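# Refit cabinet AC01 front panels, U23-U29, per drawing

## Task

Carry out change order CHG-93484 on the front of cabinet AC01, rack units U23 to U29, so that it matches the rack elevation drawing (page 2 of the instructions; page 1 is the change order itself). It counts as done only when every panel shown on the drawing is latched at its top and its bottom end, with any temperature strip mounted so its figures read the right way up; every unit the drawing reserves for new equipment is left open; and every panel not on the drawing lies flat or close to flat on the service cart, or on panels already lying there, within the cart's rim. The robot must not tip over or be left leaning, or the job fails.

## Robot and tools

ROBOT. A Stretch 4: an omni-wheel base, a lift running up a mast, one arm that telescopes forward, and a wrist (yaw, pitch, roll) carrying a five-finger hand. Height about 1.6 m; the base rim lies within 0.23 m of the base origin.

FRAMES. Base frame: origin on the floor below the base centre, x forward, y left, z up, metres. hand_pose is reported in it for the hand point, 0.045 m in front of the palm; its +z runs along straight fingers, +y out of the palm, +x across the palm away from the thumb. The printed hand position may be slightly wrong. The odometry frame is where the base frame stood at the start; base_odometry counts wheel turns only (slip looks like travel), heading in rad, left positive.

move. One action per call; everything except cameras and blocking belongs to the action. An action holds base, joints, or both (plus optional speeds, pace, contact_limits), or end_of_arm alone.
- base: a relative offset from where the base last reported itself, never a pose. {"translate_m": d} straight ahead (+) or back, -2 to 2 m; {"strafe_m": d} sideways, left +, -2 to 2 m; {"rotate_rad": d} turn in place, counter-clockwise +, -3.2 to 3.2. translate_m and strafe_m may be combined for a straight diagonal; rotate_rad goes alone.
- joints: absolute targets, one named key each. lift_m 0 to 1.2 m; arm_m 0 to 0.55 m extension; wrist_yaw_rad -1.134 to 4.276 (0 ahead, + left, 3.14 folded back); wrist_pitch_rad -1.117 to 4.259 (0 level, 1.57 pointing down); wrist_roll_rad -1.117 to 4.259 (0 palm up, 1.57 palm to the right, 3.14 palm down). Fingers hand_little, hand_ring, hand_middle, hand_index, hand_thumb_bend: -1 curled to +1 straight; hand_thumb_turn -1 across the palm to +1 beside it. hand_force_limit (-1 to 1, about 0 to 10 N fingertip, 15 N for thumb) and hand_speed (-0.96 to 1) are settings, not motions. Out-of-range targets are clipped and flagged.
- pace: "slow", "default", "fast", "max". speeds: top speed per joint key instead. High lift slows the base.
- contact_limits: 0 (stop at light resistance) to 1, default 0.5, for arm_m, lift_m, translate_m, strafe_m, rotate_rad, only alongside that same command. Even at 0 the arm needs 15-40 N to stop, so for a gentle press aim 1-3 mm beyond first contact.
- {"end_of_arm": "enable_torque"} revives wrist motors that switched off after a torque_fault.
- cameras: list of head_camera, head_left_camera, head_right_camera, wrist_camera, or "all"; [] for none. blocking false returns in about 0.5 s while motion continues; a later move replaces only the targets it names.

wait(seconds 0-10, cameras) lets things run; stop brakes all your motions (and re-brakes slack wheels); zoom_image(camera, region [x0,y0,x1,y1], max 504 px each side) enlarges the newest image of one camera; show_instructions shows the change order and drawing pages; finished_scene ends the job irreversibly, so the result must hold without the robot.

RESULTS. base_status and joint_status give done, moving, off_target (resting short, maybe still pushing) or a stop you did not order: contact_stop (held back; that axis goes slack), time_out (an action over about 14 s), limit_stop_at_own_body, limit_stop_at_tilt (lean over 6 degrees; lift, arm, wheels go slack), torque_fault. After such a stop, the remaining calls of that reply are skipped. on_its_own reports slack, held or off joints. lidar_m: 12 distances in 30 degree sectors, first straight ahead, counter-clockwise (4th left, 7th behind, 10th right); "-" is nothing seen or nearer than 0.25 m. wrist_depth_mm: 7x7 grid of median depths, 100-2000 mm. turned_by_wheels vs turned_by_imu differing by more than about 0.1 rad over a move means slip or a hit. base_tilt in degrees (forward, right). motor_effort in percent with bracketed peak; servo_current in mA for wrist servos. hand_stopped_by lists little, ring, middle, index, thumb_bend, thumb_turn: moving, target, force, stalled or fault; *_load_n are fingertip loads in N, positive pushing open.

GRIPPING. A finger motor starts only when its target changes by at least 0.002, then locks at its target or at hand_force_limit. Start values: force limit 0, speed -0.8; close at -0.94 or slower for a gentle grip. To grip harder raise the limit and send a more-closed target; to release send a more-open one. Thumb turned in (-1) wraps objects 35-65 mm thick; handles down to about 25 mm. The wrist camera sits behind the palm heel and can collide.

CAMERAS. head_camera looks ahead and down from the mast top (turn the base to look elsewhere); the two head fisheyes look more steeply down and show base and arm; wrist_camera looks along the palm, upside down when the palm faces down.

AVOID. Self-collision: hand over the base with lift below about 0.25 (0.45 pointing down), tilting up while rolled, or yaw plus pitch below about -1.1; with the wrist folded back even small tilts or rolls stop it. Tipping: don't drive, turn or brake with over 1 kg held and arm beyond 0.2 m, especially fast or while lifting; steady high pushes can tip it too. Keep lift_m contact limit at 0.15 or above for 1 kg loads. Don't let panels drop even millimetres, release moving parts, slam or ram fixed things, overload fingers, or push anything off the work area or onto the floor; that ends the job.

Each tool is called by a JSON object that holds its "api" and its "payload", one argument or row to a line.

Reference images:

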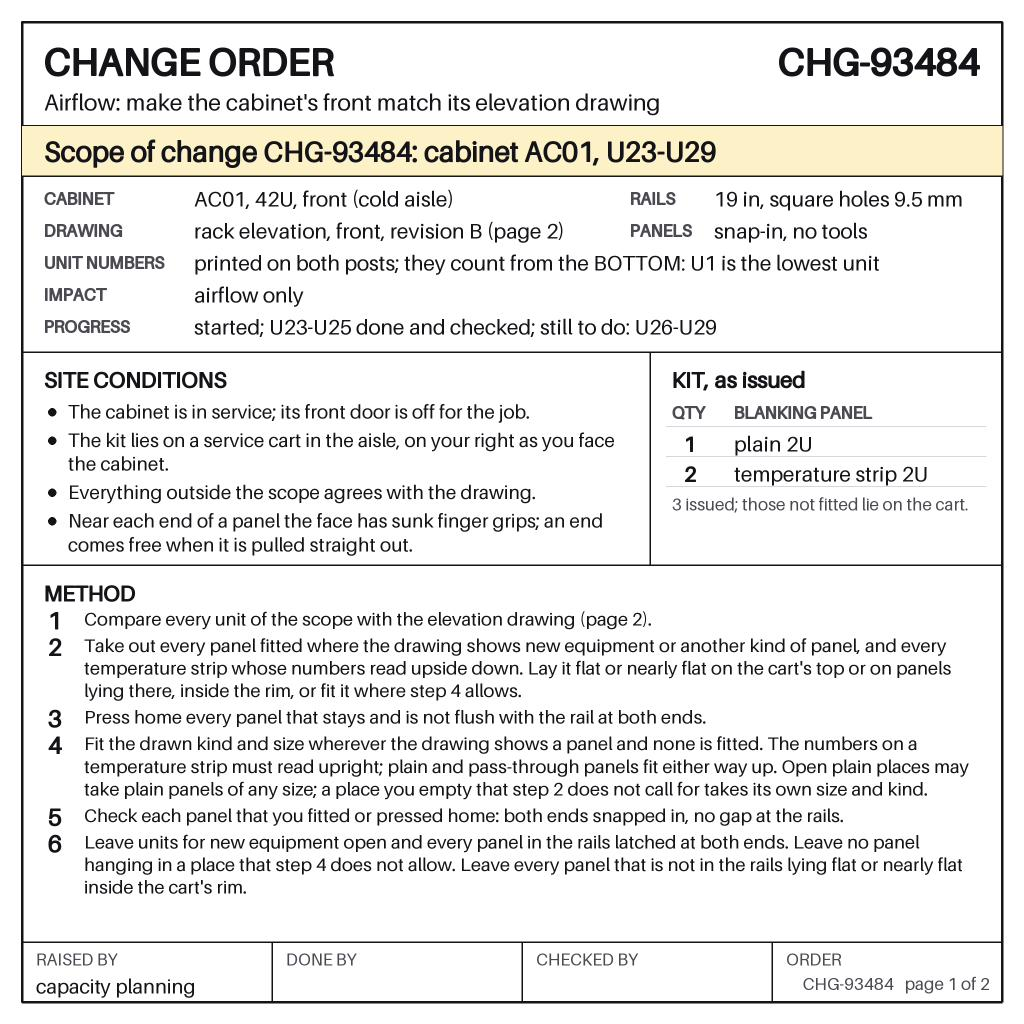

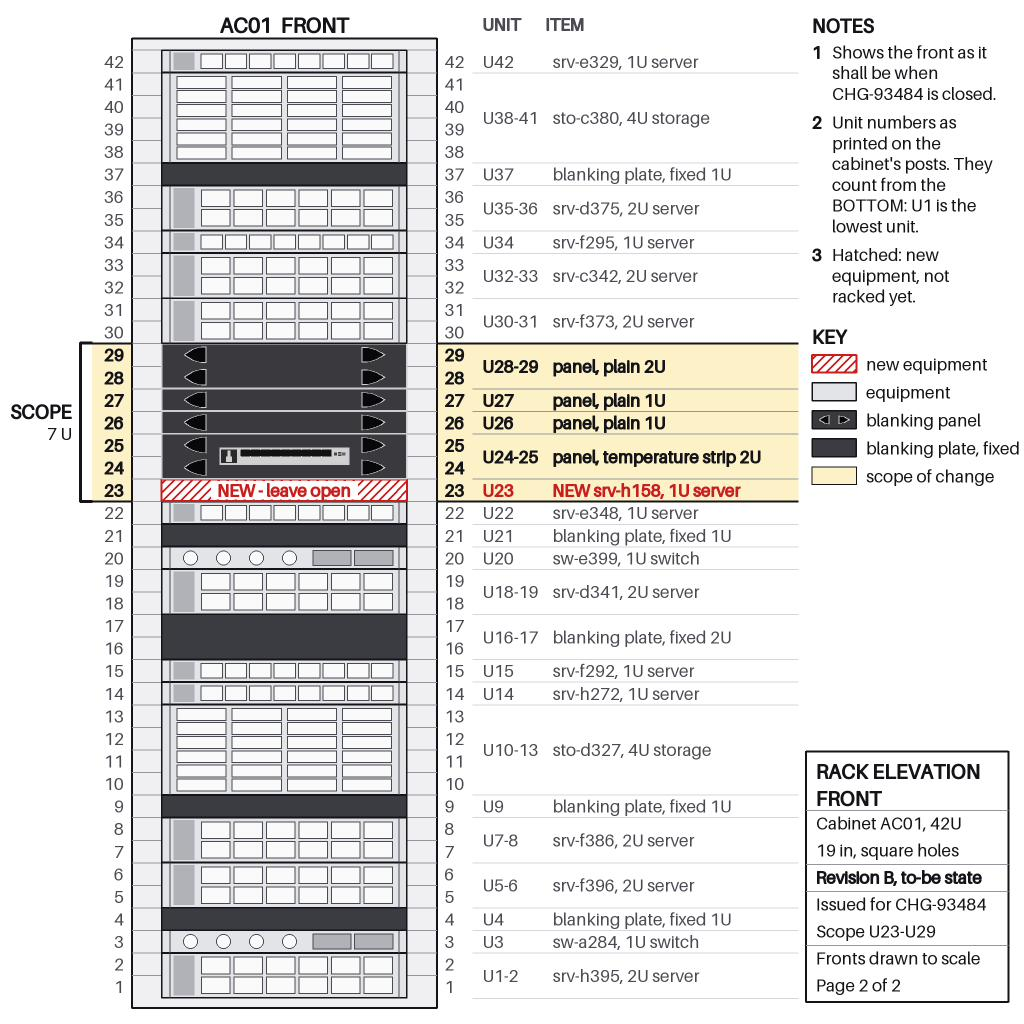

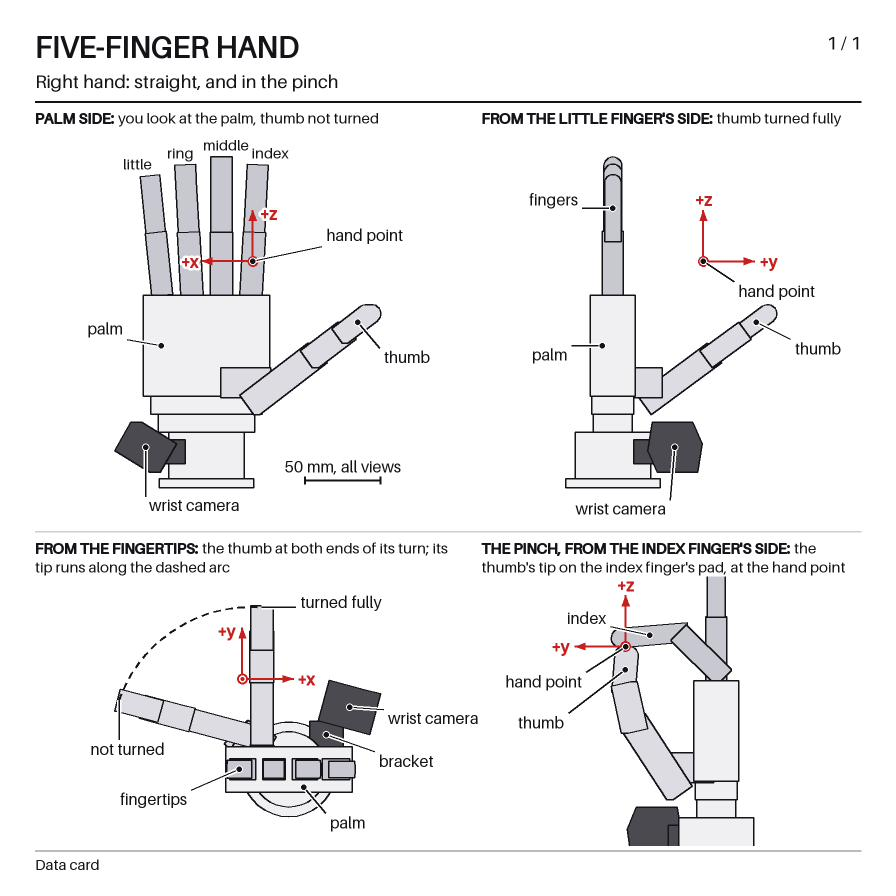

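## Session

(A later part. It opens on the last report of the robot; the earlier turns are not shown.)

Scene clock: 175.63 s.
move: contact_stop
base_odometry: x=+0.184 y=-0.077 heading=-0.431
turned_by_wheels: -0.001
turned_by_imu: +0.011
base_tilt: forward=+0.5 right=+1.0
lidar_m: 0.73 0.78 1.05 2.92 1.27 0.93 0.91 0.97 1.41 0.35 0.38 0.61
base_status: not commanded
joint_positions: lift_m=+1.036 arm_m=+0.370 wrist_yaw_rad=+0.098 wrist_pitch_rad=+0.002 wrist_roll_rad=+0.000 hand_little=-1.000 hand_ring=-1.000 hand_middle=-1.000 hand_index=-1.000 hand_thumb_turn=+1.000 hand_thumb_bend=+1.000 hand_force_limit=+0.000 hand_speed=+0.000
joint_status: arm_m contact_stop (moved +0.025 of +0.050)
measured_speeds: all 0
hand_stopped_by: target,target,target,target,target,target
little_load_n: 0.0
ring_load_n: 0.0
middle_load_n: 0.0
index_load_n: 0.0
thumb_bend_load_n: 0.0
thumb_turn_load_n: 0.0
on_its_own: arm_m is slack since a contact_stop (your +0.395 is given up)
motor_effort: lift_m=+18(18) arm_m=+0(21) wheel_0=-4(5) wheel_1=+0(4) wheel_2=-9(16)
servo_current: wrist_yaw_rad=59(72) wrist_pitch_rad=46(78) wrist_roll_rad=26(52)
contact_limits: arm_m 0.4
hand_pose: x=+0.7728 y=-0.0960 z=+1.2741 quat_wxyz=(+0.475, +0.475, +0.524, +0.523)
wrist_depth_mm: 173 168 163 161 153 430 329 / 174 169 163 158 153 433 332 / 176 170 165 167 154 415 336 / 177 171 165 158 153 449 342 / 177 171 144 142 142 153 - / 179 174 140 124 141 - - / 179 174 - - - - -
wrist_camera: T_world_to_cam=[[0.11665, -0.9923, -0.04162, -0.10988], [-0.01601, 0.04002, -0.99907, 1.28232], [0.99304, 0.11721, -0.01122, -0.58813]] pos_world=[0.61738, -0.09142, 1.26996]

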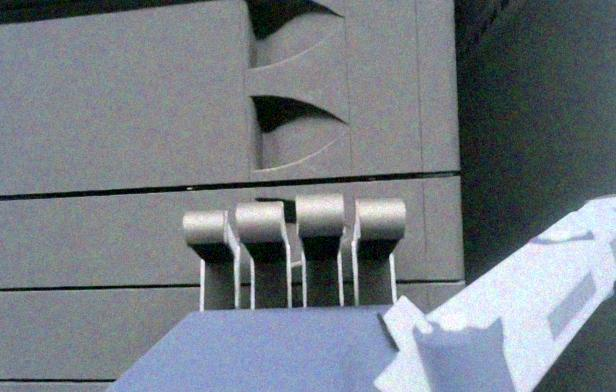

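{"api": "move", "payload": {
  "joints": {"arm_m": 0.25, "wrist_yaw_rad": -0.7, "lift_m": 1.03, "hand_little": 1, "hand_ring": 1, "hand_middle": 1, "hand_index": 1}
}}

{"api": "move", "payload": {
  "base": {"strafe_m": 0.24}
}}

{"api": "move", "payload": {
  "joints": {"arm_m": 0.37},
  "cameras": ["wrist_camera", "head_camera"]
}}

{"api": "zoom_image", "payload": {
  "camera": "wrist_camera",
  "region": [230, 80, 420, 320]
}}

{"api": "zoom_image", "payload": {
  "camera": "head_camera",
  "region": [320, 160, 400, 290]
}}

Scene clock: 181.53 s.
move: done
base_odometry: x=+0.185 y=-0.077 heading=-0.430
turned_by_wheels: +0.001
turned_by_imu: +0.001
base_tilt: forward=+0.6 right=+0.9
lidar_m: 0.75 0.79 1.04 2.94 1.30 0.95 0.91 0.96 1.38 0.39 0.38 0.60
base_status: not commanded
joint_positions: lift_m=+1.030 arm_m=+0.250 wrist_yaw_rad=-0.698 wrist_pitch_rad=+0.003 wrist_roll_rad=+0.000 hand_little=+1.000 hand_ring=+1.000 hand_middle=+1.000 hand_index=+1.000 hand_thumb_turn=+1.000 hand_thumb_bend=+1.000 hand_force_limit=+0.000 hand_speed=+0.000
joint_status: all done
measured_speeds: all 0
hand_stopped_by: target,target,target,target,target,target
little_load_n: 0.0
ring_load_n: 0.0
middle_load_n: 0.0
index_load_n: 0.0
thumb_bend_load_n: 0.0
thumb_turn_load_n: 0.0
motor_effort: lift_m=+14(20) arm_m=-8(10) wheel_0=-1(4) wheel_1=+0(1) wheel_2=+1(9)
servo_current: wrist_yaw_rad=33(163) wrist_pitch_rad=46(72) wrist_roll_rad=39(52)
hand_pose: x=+0.5151 y=-0.2330 z=+1.2681 quat_wxyz=(+0.640, +0.642, +0.299, +0.299)
wrist_depth_mm: 960 585 310 362 442 564 778 / 294 615 319 362 439 564 778 / 290 634 319 357 439 564 778 / 286 661 325 357 436 559 732 / 290 691 319 357 439 535 - / 290 723 189 124 200 - - / 289 866 - - - - -
pictures: none

Scene clock: 183.63 s.
move: done
base_odometry: x=+0.285 y=+0.141 heading=-0.431
turned_by_wheels: +0.000
turned_by_imu: +0.000
base_tilt: forward=+0.6 right=+0.9
lidar_m: 0.75 0.74 1.07 2.65 1.23 0.93 0.90 0.96 1.36 0.61 0.62 0.79
base_status: done
joint_positions: lift_m=+1.030 arm_m=+0.250 wrist_yaw_rad=-0.698 wrist_pitch_rad=+0.003 wrist_roll_rad=+0.000 hand_little=+1.000 hand_ring=+1.000 hand_middle=+1.000 hand_index=+1.000 hand_thumb_turn=+1.000 hand_thumb_bend=+1.000 hand_force_limit=+0.000 hand_speed=+0.000
joint_status: not commanded
measured_speeds: all 0
hand_stopped_by: target,target,target,target,target,target
little_load_n: 0.0
ring_load_n: 0.0
middle_load_n: 0.0
index_load_n: 0.0
thumb_bend_load_n: 0.0
thumb_turn_load_n: 0.0
motor_effort: lift_m=+15(15) arm_m=-8(8) wheel_0=-2(17) wheel_1=-1(10) wheel_2=+0(4)
servo_current: wrist_yaw_rad=46(46) wrist_pitch_rad=39(65) wrist_roll_rad=39(59)
hand_pose: x=+0.5151 y=-0.2330 z=+1.2680 quat_wxyz=(+0.640, +0.642, +0.299, +0.299)
wrist_depth_mm: 300 338 387 574 477 574 778 / 304 340 389 585 480 574 778 / 304 343 413 597 477 569 768 / 304 345 413 597 480 564 732 / 304 342 392 591 480 544 - / 304 340 128 124 200 - - / 301 329 - - - - -
pictures: none

Scene clock: 185.00 s.
move: done
base_odometry: x=+0.285 y=+0.141 heading=-0.431
turned_by_wheels: +0.000
turned_by_imu: +0.000
base_tilt: forward=+0.6 right=+0.9
lidar_m: 0.72 0.73 1.07 2.69 1.21 0.94 0.90 0.95 1.37 0.61 0.64 0.77
base_status: not commanded
joint_positions: lift_m=+1.030 arm_m=+0.370 wrist_yaw_rad=-0.698 wrist_pitch_rad=+0.003 wrist_roll_rad=+0.000 hand_little=+1.000 hand_ring=+1.000 hand_middle=+1.000 hand_index=+1.000 hand_thumb_turn=+1.000 hand_thumb_bend=+1.000 hand_force_limit=+0.000 hand_speed=+0.000
joint_status: all done
measured_speeds: all 0
hand_stopped_by: target,target,target,target,target,target
little_load_n: 0.0
ring_load_n: 0.0
middle_load_n: 0.0
index_load_n: 0.0
thumb_bend_load_n: 0.0
thumb_turn_load_n: 0.0
motor_effort: lift_m=+15(15) arm_m=+8(10) wheel_0=-2(2) wheel_1=-1(1) wheel_2=+0(1)
servo_current: wrist_yaw_rad=39(46) wrist_pitch_rad=65(65) wrist_roll_rad=26(59)
hand_pose: x=+0.6343 y=-0.2330 z=+1.2680 quat_wxyz=(+0.640, +0.642, +0.299, +0.298)
wrist_depth_mm: 204 229 259 301 462 375 436 / 206 231 265 317 469 373 436 / 206 231 265 309 473 377 436 / 208 233 - 322 480 379 418 / - 230 264 317 484 394 - / 206 228 172 124 200 - - / - - - - - - -
pictures: head_camera, wrist_camera
wrist_camera: T_world_to_cam=[[-0.62757, -0.77744, -0.0417, 0.29222], [0.01636, 0.04038, -0.99905, 1.25909], [0.77839, -0.62765, -0.01262, -0.47024]] pos_world=[0.52882, -0.1188, 1.26415]

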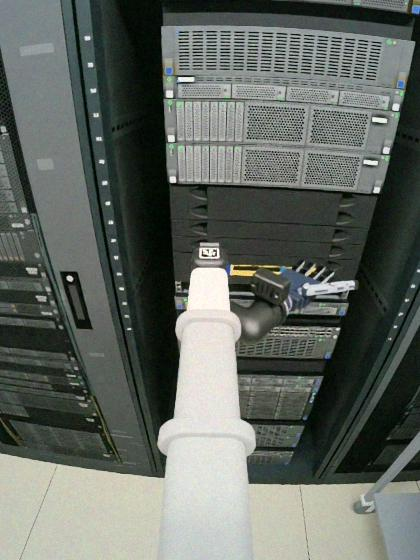

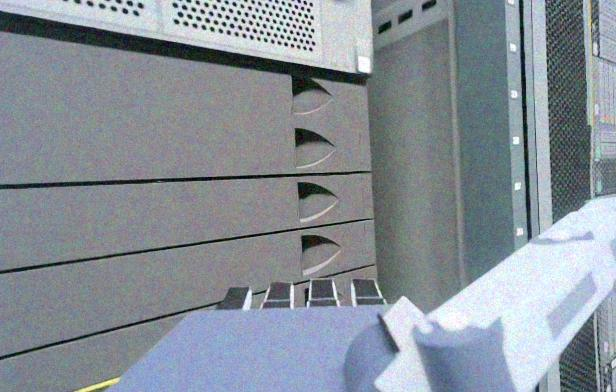

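Scaled by 2.100.

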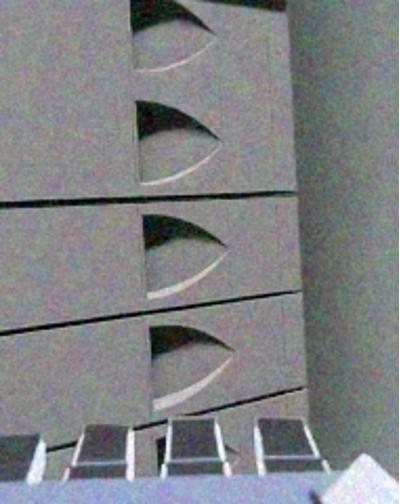

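Scaled by 3.877 from the camera's image (finer frame: 1200x1600).

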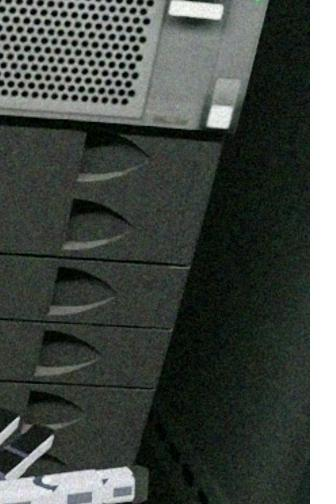

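{"api": "move", "payload": {
  "joints": {"arm_m": 0.1}
}}

{"api": "finished_scene", "payload": {

}}

Scene clock: 189.73 s.
move: done
base_odometry: x=+0.285 y=+0.141 heading=-0.431
turned_by_wheels: +0.000
turned_by_imu: +0.000
base_tilt: forward=+0.6 right=+0.9
lidar_m: 0.75 0.75 1.08 2.68 1.23 0.92 0.88 0.97 1.35 0.62 0.65 0.78
base_status: not commanded
joint_positions: lift_m=+1.030 arm_m=+0.100 wrist_yaw_rad=-0.698 wrist_pitch_rad=+0.003 wrist_roll_rad=+0.000 hand_little=+1.000 hand_ring=+1.000 hand_middle=+1.000 hand_index=+1.000 hand_thumb_turn=+1.000 hand_thumb_bend=+1.000 hand_force_limit=+0.000 hand_speed=+0.000
joint_status: all done
measured_speeds: all 0
hand_stopped_by: target,target,target,target,target,target
little_load_n: 0.0
ring_load_n: 0.0
middle_load_n: 0.0
index_load_n: 0.0
thumb_bend_load_n: 0.0
thumb_turn_load_n: 0.0
motor_effort: lift_m=+15(15) arm_m=-8(11) wheel_0=-2(2) wheel_1=-1(1) wheel_2=+0(1)
servo_current: wrist_yaw_rad=33(46) wrist_pitch_rad=39(65) wrist_roll_rad=33(52)
hand_pose: x=+0.3650 y=-0.2330 z=+1.2680 quat_wxyz=(+0.640, +0.642, +0.299, +0.298)
wrist_depth_mm: 424 484 715 597 699 891 1229 / 427 477 549 597 691 891 1229 / - 504 554 591 691 891 1229 / - - 569 609 691 878 1160 / 427 484 559 609 691 842 - / 424 488 172 124 200 - - / 488 508 - - - - -
pictures: none

The scene is finished: the task was done.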